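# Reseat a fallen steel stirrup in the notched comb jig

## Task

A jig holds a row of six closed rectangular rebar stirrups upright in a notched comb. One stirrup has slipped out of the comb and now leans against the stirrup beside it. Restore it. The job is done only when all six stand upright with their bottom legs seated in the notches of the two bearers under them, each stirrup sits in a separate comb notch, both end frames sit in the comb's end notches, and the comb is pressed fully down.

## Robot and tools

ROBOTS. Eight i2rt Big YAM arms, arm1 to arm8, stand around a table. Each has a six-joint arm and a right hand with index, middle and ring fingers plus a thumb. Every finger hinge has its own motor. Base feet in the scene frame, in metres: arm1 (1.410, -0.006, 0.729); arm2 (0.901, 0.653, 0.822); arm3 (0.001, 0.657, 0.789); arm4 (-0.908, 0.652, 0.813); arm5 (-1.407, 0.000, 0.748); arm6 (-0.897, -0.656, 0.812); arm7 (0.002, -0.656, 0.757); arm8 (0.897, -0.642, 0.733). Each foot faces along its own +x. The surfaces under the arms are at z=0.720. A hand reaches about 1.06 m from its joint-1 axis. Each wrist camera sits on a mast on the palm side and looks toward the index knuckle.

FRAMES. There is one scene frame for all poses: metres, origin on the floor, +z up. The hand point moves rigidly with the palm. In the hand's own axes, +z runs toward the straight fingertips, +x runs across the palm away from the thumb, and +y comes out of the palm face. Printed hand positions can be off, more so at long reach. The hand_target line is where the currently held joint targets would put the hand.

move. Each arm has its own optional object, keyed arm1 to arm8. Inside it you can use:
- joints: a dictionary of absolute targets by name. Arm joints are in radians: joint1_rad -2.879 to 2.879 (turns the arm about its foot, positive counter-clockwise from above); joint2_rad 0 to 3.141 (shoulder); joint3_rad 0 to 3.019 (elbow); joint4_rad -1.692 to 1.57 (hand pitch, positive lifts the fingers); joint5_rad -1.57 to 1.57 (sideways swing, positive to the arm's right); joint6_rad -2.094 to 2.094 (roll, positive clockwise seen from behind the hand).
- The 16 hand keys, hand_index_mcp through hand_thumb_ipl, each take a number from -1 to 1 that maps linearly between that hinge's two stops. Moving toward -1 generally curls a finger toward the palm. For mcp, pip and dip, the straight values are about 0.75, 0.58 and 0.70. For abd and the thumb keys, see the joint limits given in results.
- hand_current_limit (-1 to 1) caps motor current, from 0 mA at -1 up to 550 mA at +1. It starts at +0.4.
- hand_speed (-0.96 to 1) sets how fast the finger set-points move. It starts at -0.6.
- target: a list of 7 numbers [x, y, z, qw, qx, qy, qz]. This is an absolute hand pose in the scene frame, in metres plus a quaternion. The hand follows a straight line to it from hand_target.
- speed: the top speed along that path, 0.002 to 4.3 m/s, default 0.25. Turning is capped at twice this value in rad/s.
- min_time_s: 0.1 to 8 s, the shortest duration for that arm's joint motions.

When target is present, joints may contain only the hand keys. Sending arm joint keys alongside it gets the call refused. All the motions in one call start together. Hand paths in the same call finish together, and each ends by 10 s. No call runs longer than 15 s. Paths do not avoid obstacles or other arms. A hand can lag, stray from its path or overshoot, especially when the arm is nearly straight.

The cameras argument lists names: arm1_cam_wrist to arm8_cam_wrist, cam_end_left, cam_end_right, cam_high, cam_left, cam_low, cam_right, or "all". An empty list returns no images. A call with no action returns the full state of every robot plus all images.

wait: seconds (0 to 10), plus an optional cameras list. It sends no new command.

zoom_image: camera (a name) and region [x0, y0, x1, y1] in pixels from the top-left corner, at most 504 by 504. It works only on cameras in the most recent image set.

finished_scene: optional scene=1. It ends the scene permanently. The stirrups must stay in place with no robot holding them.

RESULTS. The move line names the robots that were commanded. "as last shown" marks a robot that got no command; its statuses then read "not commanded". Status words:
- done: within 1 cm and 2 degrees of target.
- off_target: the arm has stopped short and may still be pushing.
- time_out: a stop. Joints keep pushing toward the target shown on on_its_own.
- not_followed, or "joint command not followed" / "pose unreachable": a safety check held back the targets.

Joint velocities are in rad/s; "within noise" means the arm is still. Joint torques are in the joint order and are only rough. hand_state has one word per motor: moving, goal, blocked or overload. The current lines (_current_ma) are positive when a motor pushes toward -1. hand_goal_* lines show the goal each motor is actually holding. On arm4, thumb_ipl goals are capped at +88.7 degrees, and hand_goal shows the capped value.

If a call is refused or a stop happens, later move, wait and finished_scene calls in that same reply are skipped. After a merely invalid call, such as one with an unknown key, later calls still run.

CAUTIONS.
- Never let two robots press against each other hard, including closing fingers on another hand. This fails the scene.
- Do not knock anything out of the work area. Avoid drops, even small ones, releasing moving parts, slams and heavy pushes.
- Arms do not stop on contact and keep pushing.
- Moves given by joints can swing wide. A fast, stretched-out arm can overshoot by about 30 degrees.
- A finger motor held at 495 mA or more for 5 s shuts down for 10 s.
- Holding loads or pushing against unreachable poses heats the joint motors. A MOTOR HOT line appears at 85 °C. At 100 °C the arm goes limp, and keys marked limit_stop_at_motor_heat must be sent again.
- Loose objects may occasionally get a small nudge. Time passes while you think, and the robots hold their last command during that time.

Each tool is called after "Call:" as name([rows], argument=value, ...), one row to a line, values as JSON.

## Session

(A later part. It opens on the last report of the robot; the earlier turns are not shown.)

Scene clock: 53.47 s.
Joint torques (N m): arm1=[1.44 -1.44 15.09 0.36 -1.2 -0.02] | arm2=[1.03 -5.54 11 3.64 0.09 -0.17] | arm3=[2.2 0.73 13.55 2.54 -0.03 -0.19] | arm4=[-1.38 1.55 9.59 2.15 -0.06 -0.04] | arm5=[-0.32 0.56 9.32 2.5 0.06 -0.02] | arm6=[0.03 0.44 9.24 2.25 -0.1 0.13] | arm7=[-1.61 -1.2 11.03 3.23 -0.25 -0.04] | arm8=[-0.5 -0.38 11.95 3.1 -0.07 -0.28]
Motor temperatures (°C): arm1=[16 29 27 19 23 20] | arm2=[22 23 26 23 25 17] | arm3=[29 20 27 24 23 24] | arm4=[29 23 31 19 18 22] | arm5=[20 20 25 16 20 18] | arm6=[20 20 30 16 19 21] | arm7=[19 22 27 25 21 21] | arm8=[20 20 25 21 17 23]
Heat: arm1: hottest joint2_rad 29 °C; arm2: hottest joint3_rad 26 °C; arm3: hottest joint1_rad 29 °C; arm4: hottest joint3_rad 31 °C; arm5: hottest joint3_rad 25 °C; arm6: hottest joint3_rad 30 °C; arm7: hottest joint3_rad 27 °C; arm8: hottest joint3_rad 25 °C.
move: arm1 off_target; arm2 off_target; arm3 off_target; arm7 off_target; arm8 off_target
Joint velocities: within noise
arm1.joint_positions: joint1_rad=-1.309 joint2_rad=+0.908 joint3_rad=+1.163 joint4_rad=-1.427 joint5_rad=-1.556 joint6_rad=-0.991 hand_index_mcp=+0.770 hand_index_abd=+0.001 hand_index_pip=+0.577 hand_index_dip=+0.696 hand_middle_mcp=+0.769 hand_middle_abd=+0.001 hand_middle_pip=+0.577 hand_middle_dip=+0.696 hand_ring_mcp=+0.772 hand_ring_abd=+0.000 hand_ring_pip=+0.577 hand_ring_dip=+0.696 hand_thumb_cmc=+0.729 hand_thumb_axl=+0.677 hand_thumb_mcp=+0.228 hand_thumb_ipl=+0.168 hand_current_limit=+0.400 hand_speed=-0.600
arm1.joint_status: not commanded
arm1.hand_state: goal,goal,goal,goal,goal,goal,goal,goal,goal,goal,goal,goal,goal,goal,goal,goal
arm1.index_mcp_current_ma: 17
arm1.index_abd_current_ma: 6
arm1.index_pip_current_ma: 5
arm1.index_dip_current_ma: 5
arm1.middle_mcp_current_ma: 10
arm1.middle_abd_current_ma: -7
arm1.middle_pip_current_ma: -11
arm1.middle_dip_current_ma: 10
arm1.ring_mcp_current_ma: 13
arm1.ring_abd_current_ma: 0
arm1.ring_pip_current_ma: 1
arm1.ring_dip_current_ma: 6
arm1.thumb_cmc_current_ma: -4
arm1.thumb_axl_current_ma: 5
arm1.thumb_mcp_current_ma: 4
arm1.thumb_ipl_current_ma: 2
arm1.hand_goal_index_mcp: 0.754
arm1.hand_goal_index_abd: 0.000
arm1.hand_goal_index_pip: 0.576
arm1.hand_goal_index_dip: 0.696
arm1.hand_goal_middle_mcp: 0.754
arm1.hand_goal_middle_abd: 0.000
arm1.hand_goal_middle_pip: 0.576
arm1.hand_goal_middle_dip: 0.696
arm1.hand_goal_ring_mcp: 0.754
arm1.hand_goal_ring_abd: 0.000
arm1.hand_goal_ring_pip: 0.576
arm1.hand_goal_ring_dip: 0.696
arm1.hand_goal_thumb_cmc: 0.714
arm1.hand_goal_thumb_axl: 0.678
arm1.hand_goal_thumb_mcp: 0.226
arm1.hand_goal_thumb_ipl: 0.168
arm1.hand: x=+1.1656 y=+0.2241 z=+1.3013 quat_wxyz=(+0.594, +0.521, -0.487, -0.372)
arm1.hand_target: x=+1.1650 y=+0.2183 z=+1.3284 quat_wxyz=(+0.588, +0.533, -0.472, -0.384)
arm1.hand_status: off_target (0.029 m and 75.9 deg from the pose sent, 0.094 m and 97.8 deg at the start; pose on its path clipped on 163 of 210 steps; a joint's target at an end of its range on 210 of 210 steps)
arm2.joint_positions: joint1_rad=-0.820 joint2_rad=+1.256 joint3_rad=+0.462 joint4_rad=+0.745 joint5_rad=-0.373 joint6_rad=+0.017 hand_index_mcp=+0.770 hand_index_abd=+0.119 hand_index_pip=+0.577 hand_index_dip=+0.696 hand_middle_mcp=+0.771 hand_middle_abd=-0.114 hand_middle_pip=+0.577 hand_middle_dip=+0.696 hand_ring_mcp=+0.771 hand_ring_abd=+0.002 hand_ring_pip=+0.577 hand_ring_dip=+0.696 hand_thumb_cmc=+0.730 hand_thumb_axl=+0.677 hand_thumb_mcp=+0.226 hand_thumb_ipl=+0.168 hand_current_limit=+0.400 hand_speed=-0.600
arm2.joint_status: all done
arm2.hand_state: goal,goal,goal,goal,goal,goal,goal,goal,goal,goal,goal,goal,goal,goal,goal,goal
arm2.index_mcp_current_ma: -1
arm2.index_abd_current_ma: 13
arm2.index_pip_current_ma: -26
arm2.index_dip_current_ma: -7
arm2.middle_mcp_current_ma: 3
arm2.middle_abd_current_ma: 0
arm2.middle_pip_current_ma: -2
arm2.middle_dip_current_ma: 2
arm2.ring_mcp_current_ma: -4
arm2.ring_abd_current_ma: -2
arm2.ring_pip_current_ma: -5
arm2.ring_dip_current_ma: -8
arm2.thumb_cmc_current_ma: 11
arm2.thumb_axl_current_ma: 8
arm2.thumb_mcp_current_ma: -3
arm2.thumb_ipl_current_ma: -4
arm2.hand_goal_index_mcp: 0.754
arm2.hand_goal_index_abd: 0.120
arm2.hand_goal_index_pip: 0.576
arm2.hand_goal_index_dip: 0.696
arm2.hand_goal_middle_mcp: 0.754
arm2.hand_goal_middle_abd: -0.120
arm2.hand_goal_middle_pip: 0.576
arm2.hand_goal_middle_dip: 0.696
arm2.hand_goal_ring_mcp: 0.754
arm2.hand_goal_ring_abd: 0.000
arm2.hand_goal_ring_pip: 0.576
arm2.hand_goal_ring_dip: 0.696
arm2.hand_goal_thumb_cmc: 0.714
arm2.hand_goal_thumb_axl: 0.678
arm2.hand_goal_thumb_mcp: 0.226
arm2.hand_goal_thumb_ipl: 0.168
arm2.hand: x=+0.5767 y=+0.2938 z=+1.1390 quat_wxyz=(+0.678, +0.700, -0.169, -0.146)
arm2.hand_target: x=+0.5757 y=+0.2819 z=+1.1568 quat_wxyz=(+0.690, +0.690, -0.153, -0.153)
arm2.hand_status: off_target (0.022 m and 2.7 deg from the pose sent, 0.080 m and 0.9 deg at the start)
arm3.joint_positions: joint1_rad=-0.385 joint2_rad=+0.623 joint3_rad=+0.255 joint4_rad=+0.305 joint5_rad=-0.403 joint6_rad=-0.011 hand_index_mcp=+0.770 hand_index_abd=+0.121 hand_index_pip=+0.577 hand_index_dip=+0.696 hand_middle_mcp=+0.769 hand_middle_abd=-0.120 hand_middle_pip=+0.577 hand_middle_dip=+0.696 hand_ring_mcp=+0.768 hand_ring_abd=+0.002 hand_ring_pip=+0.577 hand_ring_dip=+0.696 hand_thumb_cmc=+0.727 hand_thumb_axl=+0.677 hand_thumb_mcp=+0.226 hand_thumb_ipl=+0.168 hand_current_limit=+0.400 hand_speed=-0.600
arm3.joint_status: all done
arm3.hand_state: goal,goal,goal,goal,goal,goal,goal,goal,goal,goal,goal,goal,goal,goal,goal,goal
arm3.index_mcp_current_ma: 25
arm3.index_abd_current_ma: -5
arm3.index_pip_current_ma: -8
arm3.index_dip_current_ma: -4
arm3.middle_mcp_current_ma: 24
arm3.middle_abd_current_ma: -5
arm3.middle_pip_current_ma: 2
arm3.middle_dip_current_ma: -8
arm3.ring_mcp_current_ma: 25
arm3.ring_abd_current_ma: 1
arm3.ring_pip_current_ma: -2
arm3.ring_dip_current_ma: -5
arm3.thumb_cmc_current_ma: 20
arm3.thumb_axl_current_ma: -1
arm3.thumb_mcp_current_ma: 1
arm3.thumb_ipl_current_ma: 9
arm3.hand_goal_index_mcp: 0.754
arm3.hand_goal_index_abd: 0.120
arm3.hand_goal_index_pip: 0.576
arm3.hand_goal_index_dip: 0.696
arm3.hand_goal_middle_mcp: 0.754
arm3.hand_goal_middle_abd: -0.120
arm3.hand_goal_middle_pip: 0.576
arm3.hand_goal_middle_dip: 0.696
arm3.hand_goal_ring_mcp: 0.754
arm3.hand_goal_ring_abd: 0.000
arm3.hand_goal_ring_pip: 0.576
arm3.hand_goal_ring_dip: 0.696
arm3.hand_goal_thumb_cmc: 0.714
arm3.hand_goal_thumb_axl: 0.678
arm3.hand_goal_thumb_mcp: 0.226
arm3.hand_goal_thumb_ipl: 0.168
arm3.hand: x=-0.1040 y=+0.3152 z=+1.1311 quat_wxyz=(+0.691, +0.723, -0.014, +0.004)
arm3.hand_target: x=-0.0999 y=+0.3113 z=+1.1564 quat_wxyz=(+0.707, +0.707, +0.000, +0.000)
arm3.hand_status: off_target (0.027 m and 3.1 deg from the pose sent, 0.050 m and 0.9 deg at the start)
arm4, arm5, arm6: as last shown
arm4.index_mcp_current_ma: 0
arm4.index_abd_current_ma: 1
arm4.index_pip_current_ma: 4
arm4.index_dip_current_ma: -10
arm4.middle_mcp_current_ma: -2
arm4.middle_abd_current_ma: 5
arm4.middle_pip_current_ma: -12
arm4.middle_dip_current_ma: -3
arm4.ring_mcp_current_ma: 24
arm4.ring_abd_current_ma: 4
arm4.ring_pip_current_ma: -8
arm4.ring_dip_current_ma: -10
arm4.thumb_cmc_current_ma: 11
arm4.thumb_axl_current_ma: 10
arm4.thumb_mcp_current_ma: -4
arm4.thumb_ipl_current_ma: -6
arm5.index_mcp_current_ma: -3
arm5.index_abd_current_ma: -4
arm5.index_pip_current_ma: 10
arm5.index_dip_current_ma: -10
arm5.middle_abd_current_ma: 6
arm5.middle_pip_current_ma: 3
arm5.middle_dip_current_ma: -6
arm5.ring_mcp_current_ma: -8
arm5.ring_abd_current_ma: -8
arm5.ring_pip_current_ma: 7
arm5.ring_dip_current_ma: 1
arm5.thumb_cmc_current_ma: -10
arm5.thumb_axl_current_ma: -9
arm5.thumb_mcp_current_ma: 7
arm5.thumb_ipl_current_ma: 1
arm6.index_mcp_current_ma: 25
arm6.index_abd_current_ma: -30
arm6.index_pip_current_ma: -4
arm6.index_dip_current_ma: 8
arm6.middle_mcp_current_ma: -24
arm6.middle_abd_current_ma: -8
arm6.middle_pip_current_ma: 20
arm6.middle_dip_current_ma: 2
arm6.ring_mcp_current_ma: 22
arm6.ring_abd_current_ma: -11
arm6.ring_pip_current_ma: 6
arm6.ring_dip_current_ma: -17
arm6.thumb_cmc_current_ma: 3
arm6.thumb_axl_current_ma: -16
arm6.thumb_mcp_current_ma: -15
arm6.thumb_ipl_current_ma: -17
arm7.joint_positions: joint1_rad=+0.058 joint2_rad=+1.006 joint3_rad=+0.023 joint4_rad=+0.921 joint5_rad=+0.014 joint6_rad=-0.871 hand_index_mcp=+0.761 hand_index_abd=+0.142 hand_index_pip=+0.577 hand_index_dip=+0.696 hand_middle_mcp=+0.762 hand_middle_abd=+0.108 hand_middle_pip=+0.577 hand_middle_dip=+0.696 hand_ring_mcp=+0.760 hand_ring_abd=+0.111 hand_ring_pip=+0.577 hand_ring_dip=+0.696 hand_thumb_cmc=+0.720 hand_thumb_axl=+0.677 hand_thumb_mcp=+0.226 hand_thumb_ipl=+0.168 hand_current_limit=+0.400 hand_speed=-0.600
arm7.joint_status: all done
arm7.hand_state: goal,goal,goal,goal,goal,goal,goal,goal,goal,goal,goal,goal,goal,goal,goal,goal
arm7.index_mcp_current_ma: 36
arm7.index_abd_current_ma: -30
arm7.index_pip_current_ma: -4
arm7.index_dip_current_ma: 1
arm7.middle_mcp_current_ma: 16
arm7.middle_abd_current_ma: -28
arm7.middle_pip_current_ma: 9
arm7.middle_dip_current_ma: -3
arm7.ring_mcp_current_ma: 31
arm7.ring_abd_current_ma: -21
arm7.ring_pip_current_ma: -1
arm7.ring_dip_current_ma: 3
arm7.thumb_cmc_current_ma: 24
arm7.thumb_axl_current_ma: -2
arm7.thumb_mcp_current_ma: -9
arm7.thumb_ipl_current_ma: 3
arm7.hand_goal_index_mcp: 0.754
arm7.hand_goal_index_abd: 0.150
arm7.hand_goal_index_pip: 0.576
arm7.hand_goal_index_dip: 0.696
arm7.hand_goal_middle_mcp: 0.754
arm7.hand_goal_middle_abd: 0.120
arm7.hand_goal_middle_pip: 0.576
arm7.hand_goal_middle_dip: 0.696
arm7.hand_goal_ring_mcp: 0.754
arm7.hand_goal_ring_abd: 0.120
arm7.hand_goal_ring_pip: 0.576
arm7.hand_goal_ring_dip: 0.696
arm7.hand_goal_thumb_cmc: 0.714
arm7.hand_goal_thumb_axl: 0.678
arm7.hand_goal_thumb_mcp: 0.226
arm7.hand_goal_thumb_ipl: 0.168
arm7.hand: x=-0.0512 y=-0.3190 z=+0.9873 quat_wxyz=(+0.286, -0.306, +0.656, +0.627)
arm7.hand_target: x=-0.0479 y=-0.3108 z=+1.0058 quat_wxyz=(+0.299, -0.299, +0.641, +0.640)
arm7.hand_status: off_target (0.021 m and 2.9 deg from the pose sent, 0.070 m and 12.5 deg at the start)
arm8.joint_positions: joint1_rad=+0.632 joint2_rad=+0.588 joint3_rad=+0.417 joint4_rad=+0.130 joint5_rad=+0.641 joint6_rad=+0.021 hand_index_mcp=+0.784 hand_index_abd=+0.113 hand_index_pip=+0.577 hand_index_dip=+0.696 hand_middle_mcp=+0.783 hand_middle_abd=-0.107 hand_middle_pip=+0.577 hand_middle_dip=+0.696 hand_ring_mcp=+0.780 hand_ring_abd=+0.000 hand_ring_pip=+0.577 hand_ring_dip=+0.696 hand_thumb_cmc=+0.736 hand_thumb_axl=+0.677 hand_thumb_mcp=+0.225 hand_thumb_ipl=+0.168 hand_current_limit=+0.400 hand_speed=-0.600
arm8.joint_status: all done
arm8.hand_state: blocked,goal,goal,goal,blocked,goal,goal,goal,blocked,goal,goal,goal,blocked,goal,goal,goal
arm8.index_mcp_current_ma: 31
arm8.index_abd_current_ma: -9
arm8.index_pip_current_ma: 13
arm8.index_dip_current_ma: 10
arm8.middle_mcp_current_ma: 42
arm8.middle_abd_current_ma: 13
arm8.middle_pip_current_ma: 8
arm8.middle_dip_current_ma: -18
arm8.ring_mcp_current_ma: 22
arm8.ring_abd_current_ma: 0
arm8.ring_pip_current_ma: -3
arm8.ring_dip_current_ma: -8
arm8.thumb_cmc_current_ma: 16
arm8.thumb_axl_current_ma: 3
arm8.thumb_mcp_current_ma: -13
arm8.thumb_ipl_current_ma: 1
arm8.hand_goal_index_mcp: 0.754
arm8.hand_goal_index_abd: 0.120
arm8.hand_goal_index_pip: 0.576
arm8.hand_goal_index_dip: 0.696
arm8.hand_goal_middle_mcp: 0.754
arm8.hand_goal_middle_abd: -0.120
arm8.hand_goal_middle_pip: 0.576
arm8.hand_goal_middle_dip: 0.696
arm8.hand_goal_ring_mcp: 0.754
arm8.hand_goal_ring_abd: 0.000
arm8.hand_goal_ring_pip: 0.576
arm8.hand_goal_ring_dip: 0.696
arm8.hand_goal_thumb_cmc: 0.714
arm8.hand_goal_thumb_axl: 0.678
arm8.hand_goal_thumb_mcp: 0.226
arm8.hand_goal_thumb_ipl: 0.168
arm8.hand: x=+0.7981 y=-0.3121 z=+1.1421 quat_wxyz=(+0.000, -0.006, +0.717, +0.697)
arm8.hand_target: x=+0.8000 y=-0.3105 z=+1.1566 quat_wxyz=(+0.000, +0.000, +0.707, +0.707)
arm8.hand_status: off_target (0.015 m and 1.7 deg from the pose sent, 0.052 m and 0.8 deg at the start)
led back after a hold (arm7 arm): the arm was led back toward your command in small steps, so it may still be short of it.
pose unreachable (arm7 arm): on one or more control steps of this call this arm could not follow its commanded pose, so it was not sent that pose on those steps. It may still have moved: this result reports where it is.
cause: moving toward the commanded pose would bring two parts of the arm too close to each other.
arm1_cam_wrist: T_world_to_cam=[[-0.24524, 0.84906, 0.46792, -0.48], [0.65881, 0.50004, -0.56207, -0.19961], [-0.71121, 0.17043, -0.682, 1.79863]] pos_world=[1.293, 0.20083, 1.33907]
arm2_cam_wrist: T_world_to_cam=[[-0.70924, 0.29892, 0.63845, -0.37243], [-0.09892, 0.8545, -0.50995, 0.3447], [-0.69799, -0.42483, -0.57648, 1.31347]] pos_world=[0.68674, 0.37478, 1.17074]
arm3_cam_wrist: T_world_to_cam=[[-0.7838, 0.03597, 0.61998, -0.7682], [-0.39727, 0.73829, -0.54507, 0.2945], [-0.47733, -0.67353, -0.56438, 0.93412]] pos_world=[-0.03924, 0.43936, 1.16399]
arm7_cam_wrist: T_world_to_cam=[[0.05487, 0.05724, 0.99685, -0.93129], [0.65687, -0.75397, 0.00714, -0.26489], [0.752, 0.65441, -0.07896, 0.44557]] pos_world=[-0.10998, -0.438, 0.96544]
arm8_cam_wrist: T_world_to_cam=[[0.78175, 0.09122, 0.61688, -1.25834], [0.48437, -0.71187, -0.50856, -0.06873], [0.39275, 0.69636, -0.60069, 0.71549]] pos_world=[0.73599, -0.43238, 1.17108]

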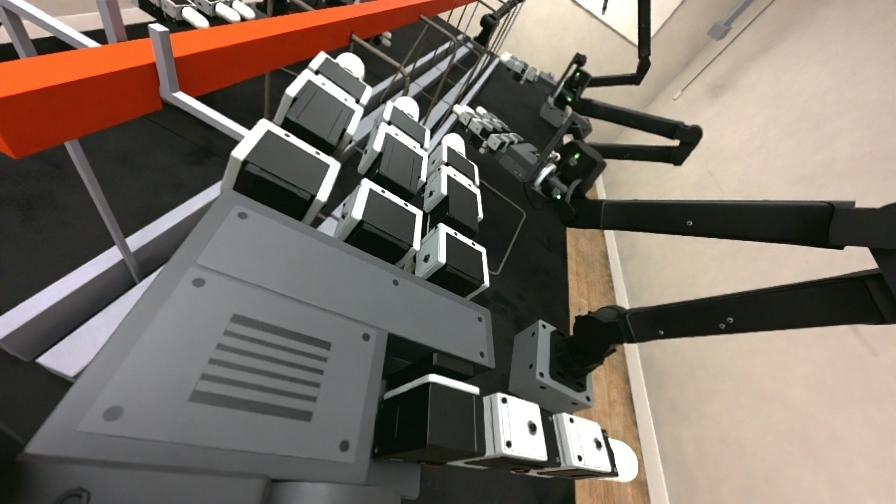

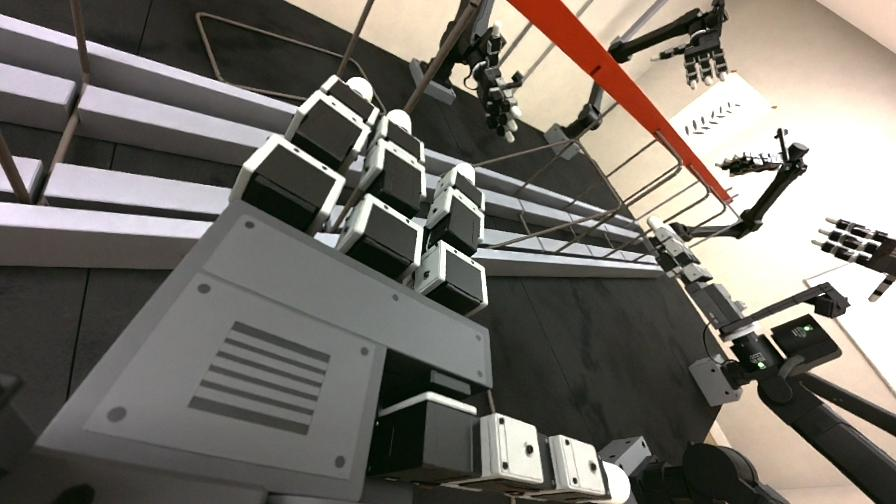

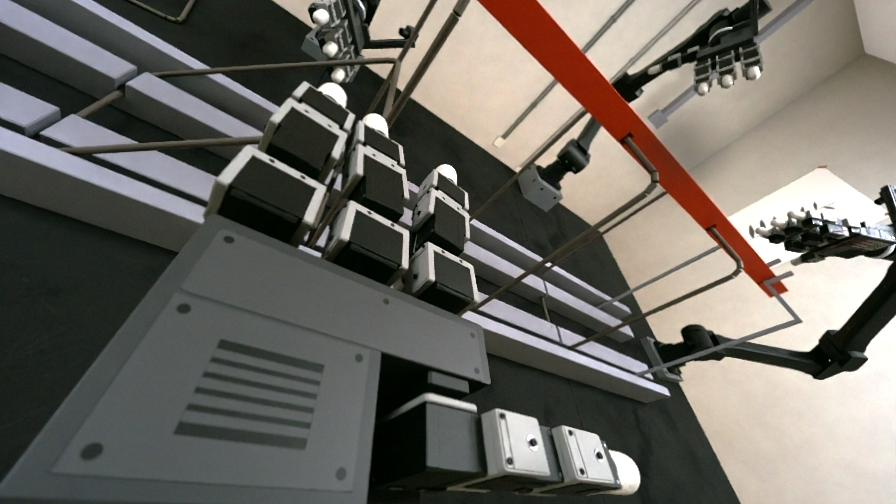

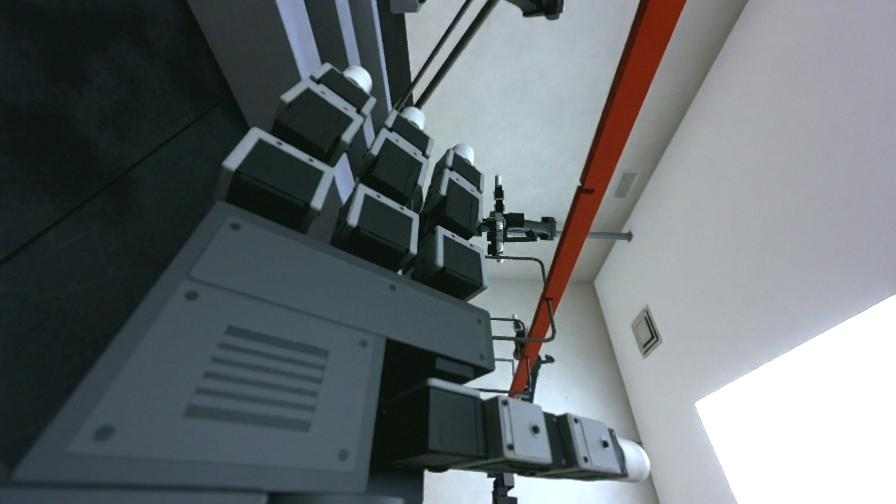

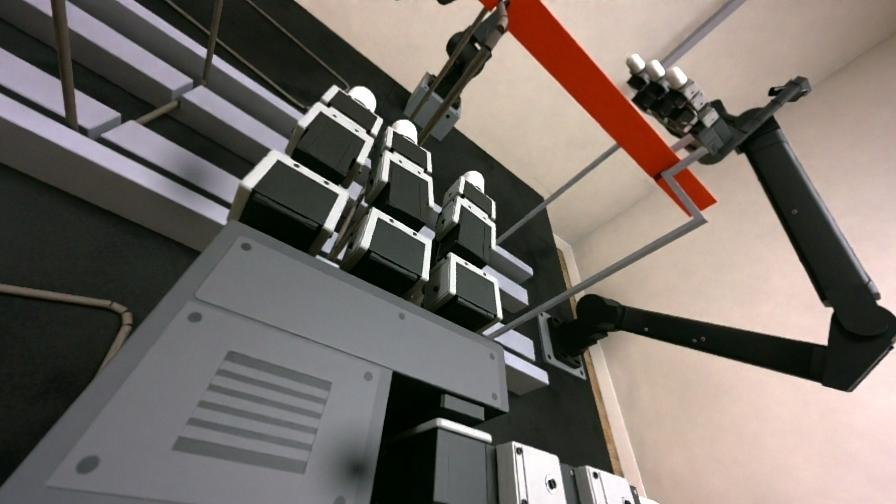

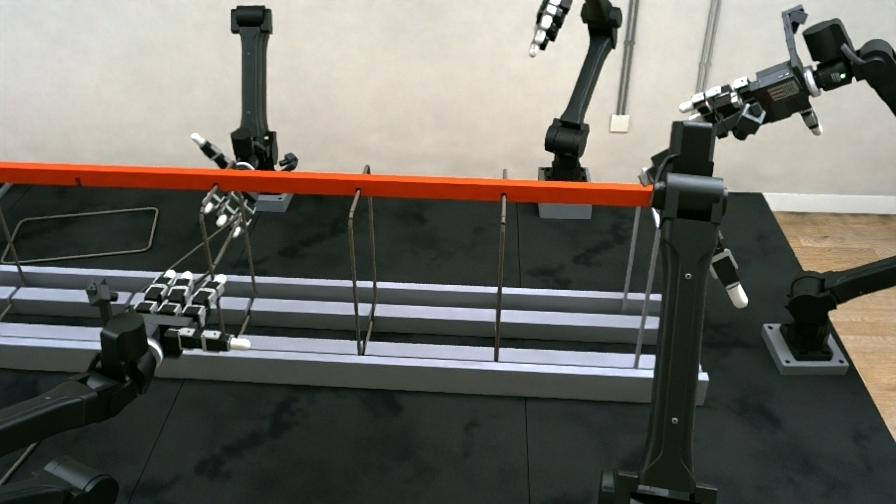

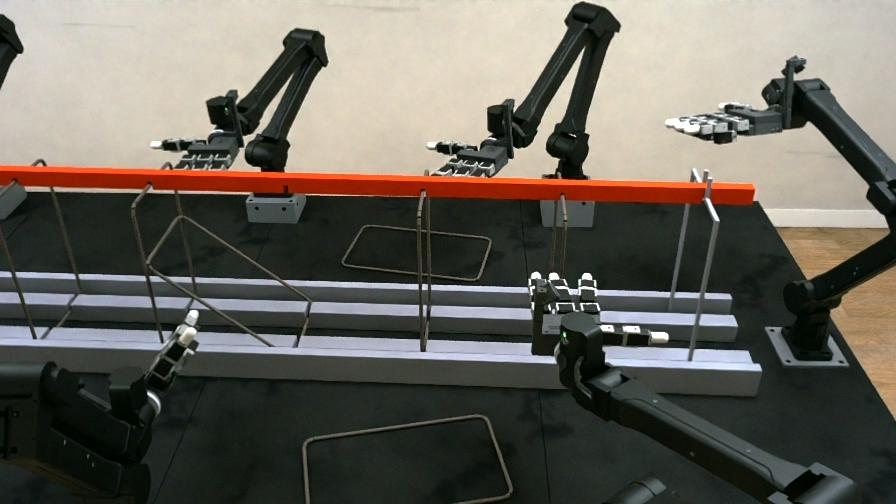

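Call:
move(arm1={"target": [1.22, 0.26, 1.46, 0.588, 0.533, -0.472, -0.384], "speed": 0.15}, arm2={"target": [0.95, 0.34, 1.13, 0.7071, 0.7071, 0, 0], "speed": 0.2, "joints": {"hand_index_abd": 0, "hand_middle_abd": 0, "hand_thumb_mcp": -0.78}}, cameras=["arm1_cam_wrist", "arm2_cam_wrist", "cam_high"])

Call:
move(arm3={"target": [0.414, 0.32, 1.175, 0.6903, 0.6903, 0.153, 0.153], "speed": 0.2}, arm1={"joints": {"joint1_rad": 0.25, "joint2_rad": 0.55, "joint3_rad": 1.4, "joint4_rad": -1.19, "joint5_rad": 0.0, "joint6_rad": 1.06}, "min_time_s": 5}, cameras=["arm3_cam_wrist", "cam_high"])

Scene clock: 87.40 s.
Joint torques (N m): arm1=[0.09 -1.96 14 0.31 -1.16 0] | arm2=[0.97 0.56 9.63 3.56 0.14 0] | arm3=[2.2 0.67 13.56 2.52 -0.02 -0.19] | arm4=[-0.91 0.79 9.44 2.14 -0.09 -0.07] | arm5=[-0.32 0.56 9.31 2.51 0.06 -0.03] | arm6=[0.03 0.44 9.26 2.25 -0.11 0.12] | arm7=[-1.55 -1.03 11 3.33 -0.24 -0.05] | arm8=[-0.62 -0.44 11.99 3.08 -0.08 -0.29]
Motor temperatures (°C): arm1=[16 28 35 19 24 20] | arm2=[22 23 30 23 25 17] | arm3=[29 20 32 24 23 24] | arm4=[29 23 32 19 18 22] | arm5=[20 20 26 16 20 18] | arm6=[20 20 31 16 19 21] | arm7=[19 22 28 25 20 21] | arm8=[19 20 28 21 17 23]
Heat: arm1: hottest joint3_rad 35 °C; arm2: hottest joint3_rad 30 °C; arm3: hottest joint3_rad 32 °C; arm4: hottest joint3_rad 32 °C; arm5: hottest joint3_rad 26 °C; arm6: hottest joint3_rad 31 °C; arm7: hottest joint3_rad 28 °C; arm8: hottest joint3_rad 28 °C.
move: arm1 off_target; arm2 off_target
Joint velocities: within noise
arm1.joint_positions: joint1_rad=-1.517 joint2_rad=+1.009 joint3_rad=+1.586 joint4_rad=-1.570 joint5_rad=-1.556 joint6_rad=-0.822 hand_index_mcp=+0.770 hand_index_abd=+0.001 hand_index_pip=+0.577 hand_index_dip=+0.696 hand_middle_mcp=+0.769 hand_middle_abd=+0.001 hand_middle_pip=+0.577 hand_middle_dip=+0.696 hand_ring_mcp=+0.772 hand_ring_abd=+0.000 hand_ring_pip=+0.577 hand_ring_dip=+0.696 hand_thumb_cmc=+0.729 hand_thumb_axl=+0.677 hand_thumb_mcp=+0.226 hand_thumb_ipl=+0.168 hand_current_limit=+0.400 hand_speed=-0.600
arm1.joint_status: not commanded
arm1.hand_state: goal,goal,goal,goal,goal,goal,goal,goal,goal,goal,goal,goal,goal,goal,goal,goal
arm1.index_mcp_current_ma: 17
arm1.index_abd_current_ma: 7
arm1.index_pip_current_ma: 9
arm1.index_dip_current_ma: 11
arm1.middle_mcp_current_ma: 5
arm1.middle_abd_current_ma: -7
arm1.middle_pip_current_ma: -2
arm1.middle_dip_current_ma: -1
arm1.ring_mcp_current_ma: 6
arm1.ring_abd_current_ma: -1
arm1.ring_pip_current_ma: 1
arm1.ring_dip_current_ma: 16
arm1.thumb_cmc_current_ma: -12
arm1.thumb_axl_current_ma: 7
arm1.thumb_mcp_current_ma: -2
arm1.thumb_ipl_current_ma: 1
arm1.hand_goal_index_mcp: 0.754
arm1.hand_goal_index_abd: 0.000
arm1.hand_goal_index_pip: 0.576
arm1.hand_goal_index_dip: 0.696
arm1.hand_goal_middle_mcp: 0.754
arm1.hand_goal_middle_abd: 0.000
arm1.hand_goal_middle_pip: 0.576
arm1.hand_goal_middle_dip: 0.696
arm1.hand_goal_ring_mcp: 0.754
arm1.hand_goal_ring_abd: 0.000
arm1.hand_goal_ring_pip: 0.576
arm1.hand_goal_ring_dip: 0.696
arm1.hand_goal_thumb_cmc: 0.714
arm1.hand_goal_thumb_axl: 0.678
arm1.hand_goal_thumb_mcp: 0.226
arm1.hand_goal_thumb_ipl: 0.168
arm1.hand: x=+1.2165 y=+0.2673 z=+1.4362 quat_wxyz=(+0.549, +0.470, -0.537, -0.435)
arm1.hand_target: x=+1.2190 y=+0.2588 z=+1.4583 quat_wxyz=(+0.540, +0.478, -0.528, -0.448)
arm1.hand_status: off_target (0.025 m and 12.7 deg from the pose sent, 0.172 m and 2.7 deg at the start; a joint's target at an end of its range on 83 of 83 steps)
arm2.joint_positions: joint1_rad=+0.446 joint2_rad=+0.554 joint3_rad=+0.111 joint4_rad=+0.432 joint5_rad=+0.457 joint6_rad=+0.012 hand_index_mcp=+0.771 hand_index_abd=+0.007 hand_index_pip=+0.577 hand_index_dip=+0.696 hand_middle_mcp=+0.772 hand_middle_abd=-0.001 hand_middle_pip=+0.577 hand_middle_dip=+0.696 hand_ring_mcp=+0.771 hand_ring_abd=+0.000 hand_ring_pip=+0.577 hand_ring_dip=+0.696 hand_thumb_cmc=+0.728 hand_thumb_axl=+0.683 hand_thumb_mcp=-0.740 hand_thumb_ipl=+0.176 hand_current_limit=+0.400 hand_speed=-0.600
arm2.joint_status: hand_thumb_mcp off_target (ended at -0.740, target -0.780); the others done
arm2.hand_state: goal,goal,goal,goal,goal,goal,goal,goal,goal,goal,goal,goal,goal,goal,blocked,goal
arm2.index_mcp_current_ma: -2
arm2.index_abd_current_ma: 12
arm2.index_pip_current_ma: -8
arm2.index_dip_current_ma: 2
arm2.middle_mcp_current_ma: 3
arm2.middle_abd_current_ma: 5
arm2.middle_pip_current_ma: 11
arm2.middle_dip_current_ma: 5
arm2.ring_mcp_current_ma: 5
arm2.ring_abd_current_ma: -5
arm2.ring_pip_current_ma: 8
arm2.ring_dip_current_ma: -10
arm2.thumb_cmc_current_ma: -2
arm2.thumb_axl_current_ma: 17
arm2.thumb_mcp_current_ma: 6
arm2.thumb_ipl_current_ma: -9
arm2.hand_goal_index_mcp: 0.754
arm2.hand_goal_index_abd: 0.000
arm2.hand_goal_index_pip: 0.576
arm2.hand_goal_index_dip: 0.696
arm2.hand_goal_middle_mcp: 0.754
arm2.hand_goal_middle_abd: 0.000
arm2.hand_goal_middle_pip: 0.576
arm2.hand_goal_middle_dip: 0.696
arm2.hand_goal_ring_mcp: 0.754
arm2.hand_goal_ring_abd: 0.000
arm2.hand_goal_ring_pip: 0.576
arm2.hand_goal_ring_dip: 0.696
arm2.hand_goal_thumb_cmc: 0.714
arm2.hand_goal_thumb_axl: 0.678
arm2.hand_goal_thumb_mcp: -0.780
arm2.hand_goal_thumb_ipl: 0.168
arm2.hand: x=+0.9454 y=+0.3395 z=+1.1284 quat_wxyz=(+0.704, +0.710, -0.003, -0.007)
arm2.hand_target: x=+0.9499 y=+0.3400 z=+1.1299 quat_wxyz=(+0.707, +0.707, +0.000, +0.000)
arm2.hand_status: done (0.005 m and 0.9 deg from the pose sent, 0.376 m and 25.9 deg at the start)
arm3, arm4, arm5, arm6, arm7, arm8: as last shown
arm3.index_mcp_current_ma: 23
arm3.index_pip_current_ma: -7
arm3.middle_mcp_current_ma: 20
arm3.middle_abd_current_ma: -7
arm3.middle_pip_current_ma: 1
arm3.middle_dip_current_ma: -7
arm3.ring_mcp_current_ma: 23
arm3.ring_abd_current_ma: 2
arm3.ring_pip_current_ma: -1
arm3.ring_dip_current_ma: -6
arm3.thumb_cmc_current_ma: 21
arm3.thumb_mcp_current_ma: 0
arm3.thumb_ipl_current_ma: 10
arm4.index_mcp_current_ma: 4
arm4.index_abd_current_ma: -6
arm4.index_pip_current_ma: 8
arm4.index_dip_current_ma: 5
arm4.middle_mcp_current_ma: -1
arm4.middle_abd_current_ma: -1
arm4.middle_pip_current_ma: -10
arm4.middle_dip_current_ma: 5
arm4.ring_mcp_current_ma: 12
arm4.ring_abd_current_ma: 8
arm4.ring_pip_current_ma: -7
arm4.ring_dip_current_ma: -2
arm4.thumb_cmc_current_ma: 7
arm4.thumb_axl_current_ma: -1
arm4.thumb_mcp_current_ma: 6
arm4.thumb_ipl_current_ma: -3
arm5.index_mcp_current_ma: -6
arm5.index_abd_current_ma: -7
arm5.middle_mcp_current_ma: 3
arm5.middle_abd_current_ma: 5
arm5.middle_dip_current_ma: -4
arm5.ring_mcp_current_ma: -6
arm5.ring_abd_current_ma: -7
arm5.ring_pip_current_ma: 3
arm5.ring_dip_current_ma: 4
arm5.thumb_cmc_current_ma: -4
arm5.thumb_axl_current_ma: -5
arm5.thumb_mcp_current_ma: 4
arm5.thumb_ipl_current_ma: 8
arm6.index_mcp_current_ma: 11
arm6.index_abd_current_ma: -8
arm6.index_pip_current_ma: 10
arm6.index_dip_current_ma: -6
arm6.middle_mcp_current_ma: 2
arm6.middle_abd_current_ma: 14
arm6.middle_pip_current_ma: 28
arm6.middle_dip_current_ma: 15
arm6.ring_mcp_current_ma: -5
arm6.ring_abd_current_ma: 6
arm6.ring_pip_current_ma: 12
arm6.ring_dip_current_ma: 1
arm6.thumb_cmc_current_ma: 8
arm6.thumb_axl_current_ma: -11
arm6.thumb_mcp_current_ma: 18
arm6.thumb_ipl_current_ma: -12
arm7.index_mcp_current_ma: 35
arm7.index_abd_current_ma: -31
arm7.index_pip_current_ma: -3
arm7.index_dip_current_ma: 3
arm7.middle_mcp_current_ma: 19
arm7.middle_abd_current_ma: -33
arm7.middle_pip_current_ma: 6
arm7.ring_mcp_current_ma: 30
arm7.ring_abd_current_ma: -17
arm7.ring_dip_current_ma: 2
arm7.thumb_cmc_current_ma: 23
arm7.thumb_axl_current_ma: -3
arm7.thumb_mcp_current_ma: -6
arm7.thumb_ipl_current_ma: 0
arm8.index_mcp_current_ma: 29
arm8.index_abd_current_ma: 4
arm8.index_pip_current_ma: 12
arm8.index_dip_current_ma: -4
arm8.middle_mcp_current_ma: 46
arm8.middle_abd_current_ma: 3
arm8.middle_pip_current_ma: 7
arm8.middle_dip_current_ma: -13
arm8.ring_mcp_current_ma: 20
arm8.ring_abd_current_ma: -13
arm8.ring_pip_current_ma: 3
arm8.ring_dip_current_ma: -3
arm8.thumb_cmc_current_ma: 17
arm8.thumb_axl_current_ma: 4
arm8.thumb_mcp_current_ma: -18
arm8.thumb_ipl_current_ma: 7
arm1_cam_wrist: T_world_to_cam=[[-0.06341, 0.87656, 0.4771, -0.80909], [0.74871, 0.35787, -0.558, -0.25607], [-0.65986, 0.32183, -0.67898, 1.81223]] pos_world=[1.33624, 0.21764, 1.47359]
arm2_cam_wrist: T_world_to_cam=[[-0.74908, -0.01019, 0.6624, -0.00217], [-0.4671, 0.71717, -0.51719, 0.73951], [-0.46979, -0.69682, -0.54198, 1.42177]] pos_world=[1.01172, 0.46034, 1.15448]

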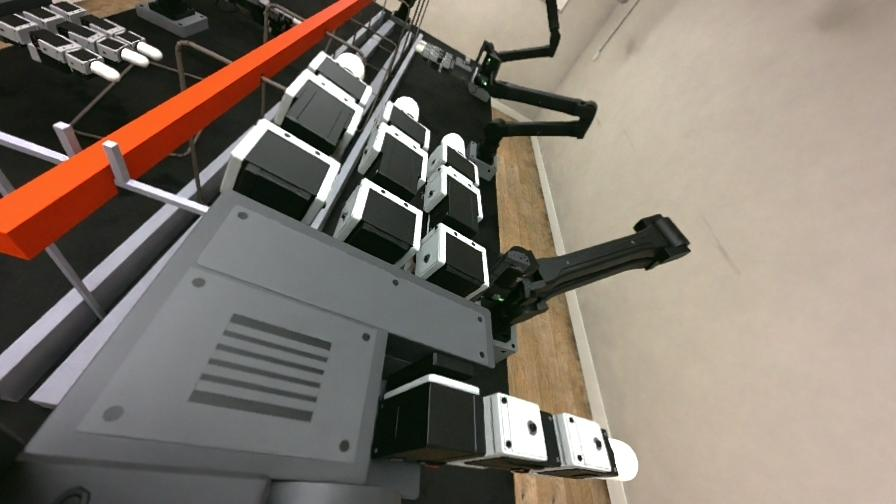

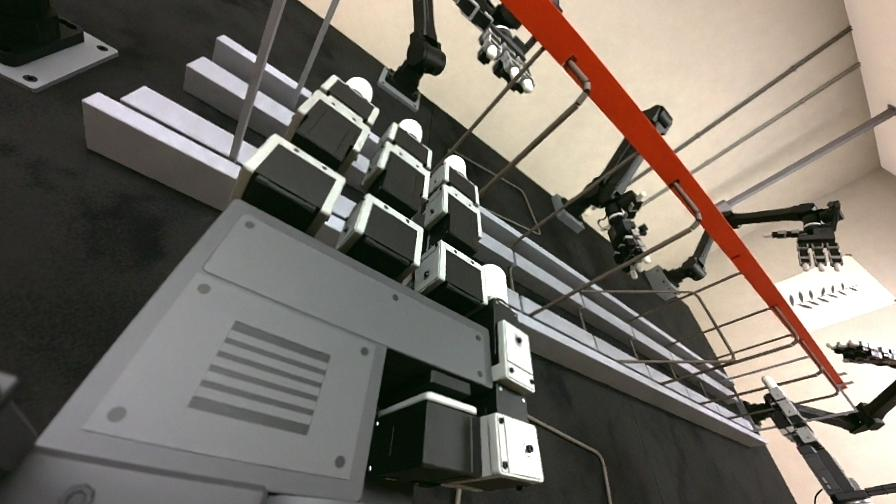

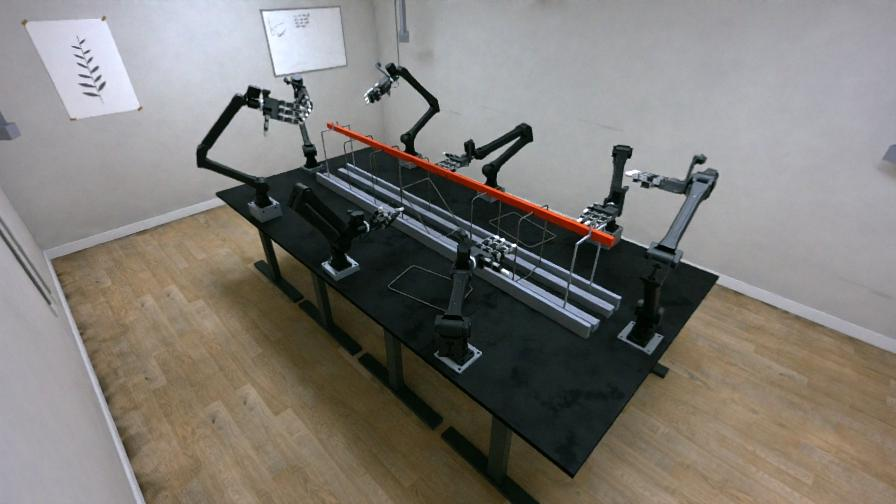

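Scene clock: 93.13 s.
Joint torques (N m): arm1=[1.32 2.37 7.94 3.11 0.07 0.03] | arm2=[1.08 0.56 9.61 3.55 0.15 0] | arm3=[1.38 -6.83 12.34 2.26 0.05 -0.07] | arm4=[-1.61 1.96 9.61 2.07 -0.09 -0.09] | arm5=[-0.32 0.56 9.31 2.5 0.06 -0.03] | arm6=[-0.03 0.44 9.25 2.26 -0.11 0.13] | arm7=[-1.79 -1.14 11.03 3.32 -0.24 -0.04] | arm8=[-0.67 -0.44 11.97 3.08 -0.07 -0.28]
Motor temperatures (°C): arm1=[16 28 34 19 24 20] | arm2=[22 23 29 23 25 17] | arm3=[29 20 33 24 23 24] | arm4=[29 23 32 19 18 22] | arm5=[20 20 26 16 19 18] | arm6=[20 20 31 16 19 21] | arm7=[19 22 28 25 20 21] | arm8=[19 20 29 21 17 22]
Heat: arm1: hottest joint3_rad 34 °C; arm2: hottest joint3_rad 29 °C; arm3: hottest joint3_rad 33 °C; arm4: hottest joint3_rad 32 °C; arm5: hottest joint3_rad 26 °C; arm6: hottest joint3_rad 31 °C; arm7: hottest joint3_rad 28 °C; arm8: hottest joint3_rad 29 °C.
move: arm1 done; arm3 off_target
Joint velocities: within noise
arm1.joint_positions: joint1_rad=+0.242 joint2_rad=+0.555 joint3_rad=+1.408 joint4_rad=-1.215 joint5_rad=-0.003 joint6_rad=+1.053 hand_index_mcp=+0.769 hand_index_abd=+0.001 hand_index_pip=+0.577 hand_index_dip=+0.696 hand_middle_mcp=+0.769 hand_middle_abd=+0.002 hand_middle_pip=+0.577 hand_middle_dip=+0.696 hand_ring_mcp=+0.772 hand_ring_abd=+0.001 hand_ring_pip=+0.577 hand_ring_dip=+0.696 hand_thumb_cmc=+0.728 hand_thumb_axl=+0.677 hand_thumb_mcp=+0.224 hand_thumb_ipl=+0.168 hand_current_limit=+0.400 hand_speed=-0.600
arm1.joint_status: all done
arm1.hand_state: goal,goal,goal,goal,goal,goal,goal,goal,goal,goal,goal,goal,goal,goal,goal,goal
arm1.index_mcp_current_ma: 14
arm1.index_abd_current_ma: 4
arm1.index_pip_current_ma: 7
arm1.index_dip_current_ma: 8
arm1.middle_mcp_current_ma: 8
arm1.middle_abd_current_ma: 3
arm1.middle_pip_current_ma: -5
arm1.middle_dip_current_ma: 3
arm1.ring_mcp_current_ma: 11
arm1.ring_abd_current_ma: -13
arm1.ring_pip_current_ma: -11
arm1.ring_dip_current_ma: 14
arm1.thumb_cmc_current_ma: -2
arm1.thumb_axl_current_ma: 7
arm1.thumb_mcp_current_ma: 5
arm1.thumb_ipl_current_ma: -1
arm1.hand_goal_index_mcp: 0.754
arm1.hand_goal_index_abd: 0.000
arm1.hand_goal_index_pip: 0.576
arm1.hand_goal_index_dip: 0.696
arm1.hand_goal_middle_mcp: 0.754
arm1.hand_goal_middle_abd: 0.000
arm1.hand_goal_middle_pip: 0.576
arm1.hand_goal_middle_dip: 0.696
arm1.hand_goal_ring_mcp: 0.754
arm1.hand_goal_ring_abd: 0.000
arm1.hand_goal_ring_pip: 0.576
arm1.hand_goal_ring_dip: 0.696
arm1.hand_goal_thumb_cmc: 0.714
arm1.hand_goal_thumb_axl: 0.678
arm1.hand_goal_thumb_mcp: 0.226
arm1.hand_goal_thumb_ipl: 0.168
arm1.hand: x=+1.1657 y=+0.0276 z=+1.3357 quat_wxyz=(+0.562, +0.305, -0.765, -0.072)
arm1.hand_target: x=+1.1648 y=+0.0262 z=+1.3383 quat_wxyz=(+0.572, +0.302, -0.760, -0.069)
arm1.hand_status: not commanded
arm2, arm4, arm5, arm6, arm7, arm8: as last shown
arm2.joint_positions: joint1_rad=+0.447 joint2_rad=+0.554 joint3_rad=+0.111 joint4_rad=+0.432 joint5_rad=+0.457 joint6_rad=+0.012 hand_index_mcp=+0.771 hand_index_abd=+0.007 hand_index_pip=+0.577 hand_index_dip=+0.696 hand_middle_mcp=+0.772 hand_middle_abd=-0.001 hand_middle_pip=+0.577 hand_middle_dip=+0.696 hand_ring_mcp=+0.771 hand_ring_abd=+0.000 hand_ring_pip=+0.577 hand_ring_dip=+0.696 hand_thumb_cmc=+0.728 hand_thumb_axl=+0.683 hand_thumb_mcp=-0.740 hand_thumb_ipl=+0.176 hand_current_limit=+0.400 hand_speed=-0.600
arm2.index_mcp_current_ma: 3
arm2.index_abd_current_ma: 0
arm2.index_pip_current_ma: -5
arm2.index_dip_current_ma: 6
arm2.middle_mcp_current_ma: 0
arm2.middle_abd_current_ma: 23
arm2.middle_dip_current_ma: 4
arm2.ring_mcp_current_ma: -7
arm2.ring_abd_current_ma: 1
arm2.ring_pip_current_ma: 5
arm2.ring_dip_current_ma: -5
arm2.thumb_cmc_current_ma: 13
arm2.thumb_axl_current_ma: 9
arm2.thumb_mcp_current_ma: 3
arm2.thumb_ipl_current_ma: -2
arm2.hand: x=+0.9456 y=+0.3395 z=+1.1284 quat_wxyz=(+0.704, +0.710, -0.003, -0.006)
arm2.hand_target: x=+0.9500 y=+0.3400 z=+1.1299 quat_wxyz=(+0.707, +0.707, +0.000, +0.000)
arm3.joint_positions: joint1_rad=+1.149 joint2_rad=+1.354 joint3_rad=+0.725 joint4_rad=+0.569 joint5_rad=+0.688 joint6_rad=+0.004 hand_index_mcp=+0.771 hand_index_abd=+0.114 hand_index_pip=+0.577 hand_index_dip=+0.696 hand_middle_mcp=+0.769 hand_middle_abd=-0.121 hand_middle_pip=+0.577 hand_middle_dip=+0.696 hand_ring_mcp=+0.768 hand_ring_abd=-0.011 hand_ring_pip=+0.577 hand_ring_dip=+0.696 hand_thumb_cmc=+0.728 hand_thumb_axl=+0.677 hand_thumb_mcp=+0.226 hand_thumb_ipl=+0.168 hand_current_limit=+0.400 hand_speed=-0.600
arm3.joint_status: not commanded
arm3.hand_state: goal,goal,goal,goal,goal,goal,goal,goal,goal,goal,goal,goal,goal,goal,goal,goal
arm3.index_mcp_current_ma: 27
arm3.index_abd_current_ma: -10
arm3.index_pip_current_ma: -10
arm3.index_dip_current_ma: -3
arm3.middle_mcp_current_ma: 25
arm3.middle_abd_current_ma: -8
arm3.middle_pip_current_ma: 3
arm3.middle_dip_current_ma: -10
arm3.ring_mcp_current_ma: 26
arm3.ring_abd_current_ma: -10
arm3.ring_pip_current_ma: 2
arm3.ring_dip_current_ma: -6
arm3.thumb_cmc_current_ma: 23
arm3.thumb_axl_current_ma: -4
arm3.thumb_mcp_current_ma: 0
arm3.thumb_ipl_current_ma: 8
arm3.hand_goal_index_mcp: 0.754
arm3.hand_goal_index_abd: 0.120
arm3.hand_goal_index_pip: 0.576
arm3.hand_goal_index_dip: 0.696
arm3.hand_goal_middle_mcp: 0.754
arm3.hand_goal_middle_abd: -0.120
arm3.hand_goal_middle_pip: 0.576
arm3.hand_goal_middle_dip: 0.696
arm3.hand_goal_ring_mcp: 0.754
arm3.hand_goal_ring_abd: 0.000
arm3.hand_goal_ring_pip: 0.576
arm3.hand_goal_ring_dip: 0.696
arm3.hand_goal_thumb_cmc: 0.714
arm3.hand_goal_thumb_axl: 0.678
arm3.hand_goal_thumb_mcp: 0.226
arm3.hand_goal_thumb_ipl: 0.168
arm3.hand: x=+0.4028 y=+0.3212 z=+1.1609 quat_wxyz=(+0.683, +0.699, +0.163, +0.138)
arm3.hand_target: x=+0.4134 y=+0.3206 z=+1.1747 quat_wxyz=(+0.690, +0.691, +0.153, +0.153)
arm3.hand_status: off_target (0.018 m and 2.5 deg from the pose sent, 0.520 m and 25.9 deg at the start)
arm4.index_mcp_current_ma: -4
arm4.index_abd_current_ma: -9
arm4.index_dip_current_ma: -5
arm4.middle_abd_current_ma: 2
arm4.middle_pip_current_ma: -4
arm4.middle_dip_current_ma: 7
arm4.ring_mcp_current_ma: 18
arm4.ring_pip_current_ma: 0
arm4.ring_dip_current_ma: 12
arm4.thumb_cmc_current_ma: 10
arm4.thumb_axl_current_ma: 10
arm4.thumb_mcp_current_ma: 8
arm4.thumb_ipl_current_ma: 3
arm5.index_mcp_current_ma: -1
arm5.index_abd_current_ma: -4
arm5.index_pip_current_ma: 9
arm5.index_dip_current_ma: -13
arm5.middle_mcp_current_ma: 2
arm5.middle_abd_current_ma: 1
arm5.middle_pip_current_ma: 0
arm5.middle_dip_current_ma: -3
arm5.ring_mcp_current_ma: -10
arm5.ring_abd_current_ma: -9
arm5.ring_pip_current_ma: -2
arm5.ring_dip_current_ma: 3
arm5.thumb_axl_current_ma: -9
arm5.thumb_mcp_current_ma: 12
arm5.thumb_ipl_current_ma: 7
arm6.index_mcp_current_ma: 9
arm6.index_abd_current_ma: -11
arm6.index_pip_current_ma: -17
arm6.index_dip_current_ma: -7
arm6.middle_abd_current_ma: -2
arm6.middle_pip_current_ma: 11
arm6.middle_dip_current_ma: -8
arm6.ring_mcp_current_ma: -11
arm6.ring_abd_current_ma: 2
arm6.ring_pip_current_ma: 6
arm6.ring_dip_current_ma: -4
arm6.thumb_cmc_current_ma: 11
arm6.thumb_axl_current_ma: -3
arm6.thumb_mcp_current_ma: 8
arm6.thumb_ipl_current_ma: -6
arm7.index_mcp_current_ma: 36
arm7.index_abd_current_ma: -28
arm7.index_pip_current_ma: -7
arm7.index_dip_current_ma: 5
arm7.middle_mcp_current_ma: 20
arm7.middle_abd_current_ma: -34
arm7.middle_pip_current_ma: 7
arm7.middle_dip_current_ma: -1
arm7.ring_abd_current_ma: -20
arm7.ring_dip_current_ma: 8
arm7.thumb_cmc_current_ma: 19
arm7.thumb_axl_current_ma: -2
arm7.thumb_mcp_current_ma: -10
arm7.thumb_ipl_current_ma: 2
arm8.index_mcp_current_ma: 32
arm8.index_abd_current_ma: -5
arm8.index_pip_current_ma: 6
arm8.index_dip_current_ma: 6
arm8.middle_mcp_current_ma: 32
arm8.middle_abd_current_ma: -2
arm8.middle_pip_current_ma: 14
arm8.middle_dip_current_ma: -7
arm8.ring_mcp_current_ma: 31
arm8.ring_abd_current_ma: -1
arm8.ring_pip_current_ma: 12
arm8.ring_dip_current_ma: -20
arm8.thumb_cmc_current_ma: 28
arm8.thumb_axl_current_ma: -14
arm8.thumb_mcp_current_ma: -11
arm3_cam_wrist: T_world_to_cam=[[-0.69555, -0.2801, 0.66163, -0.37211], [-0.69902, 0.47669, -0.53305, 0.69927], [-0.16608, -0.83325, -0.52735, 1.07983]] pos_world=[0.40932, 0.46221, 1.1884]

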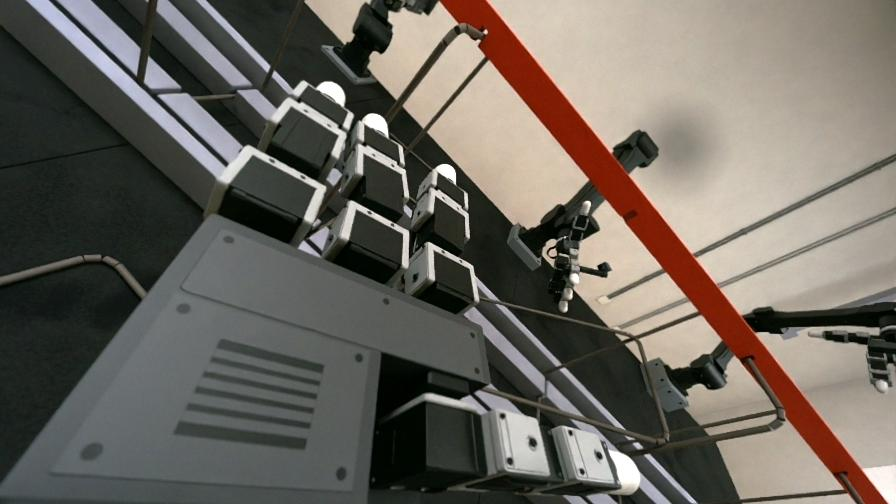

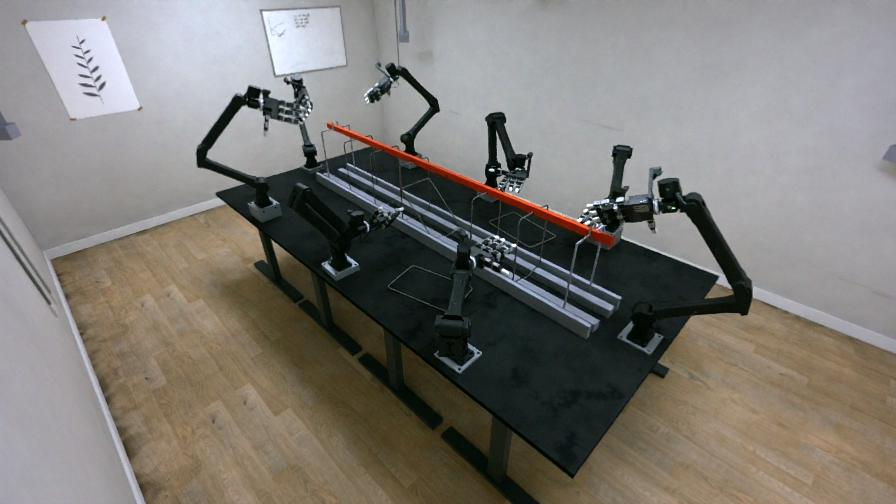

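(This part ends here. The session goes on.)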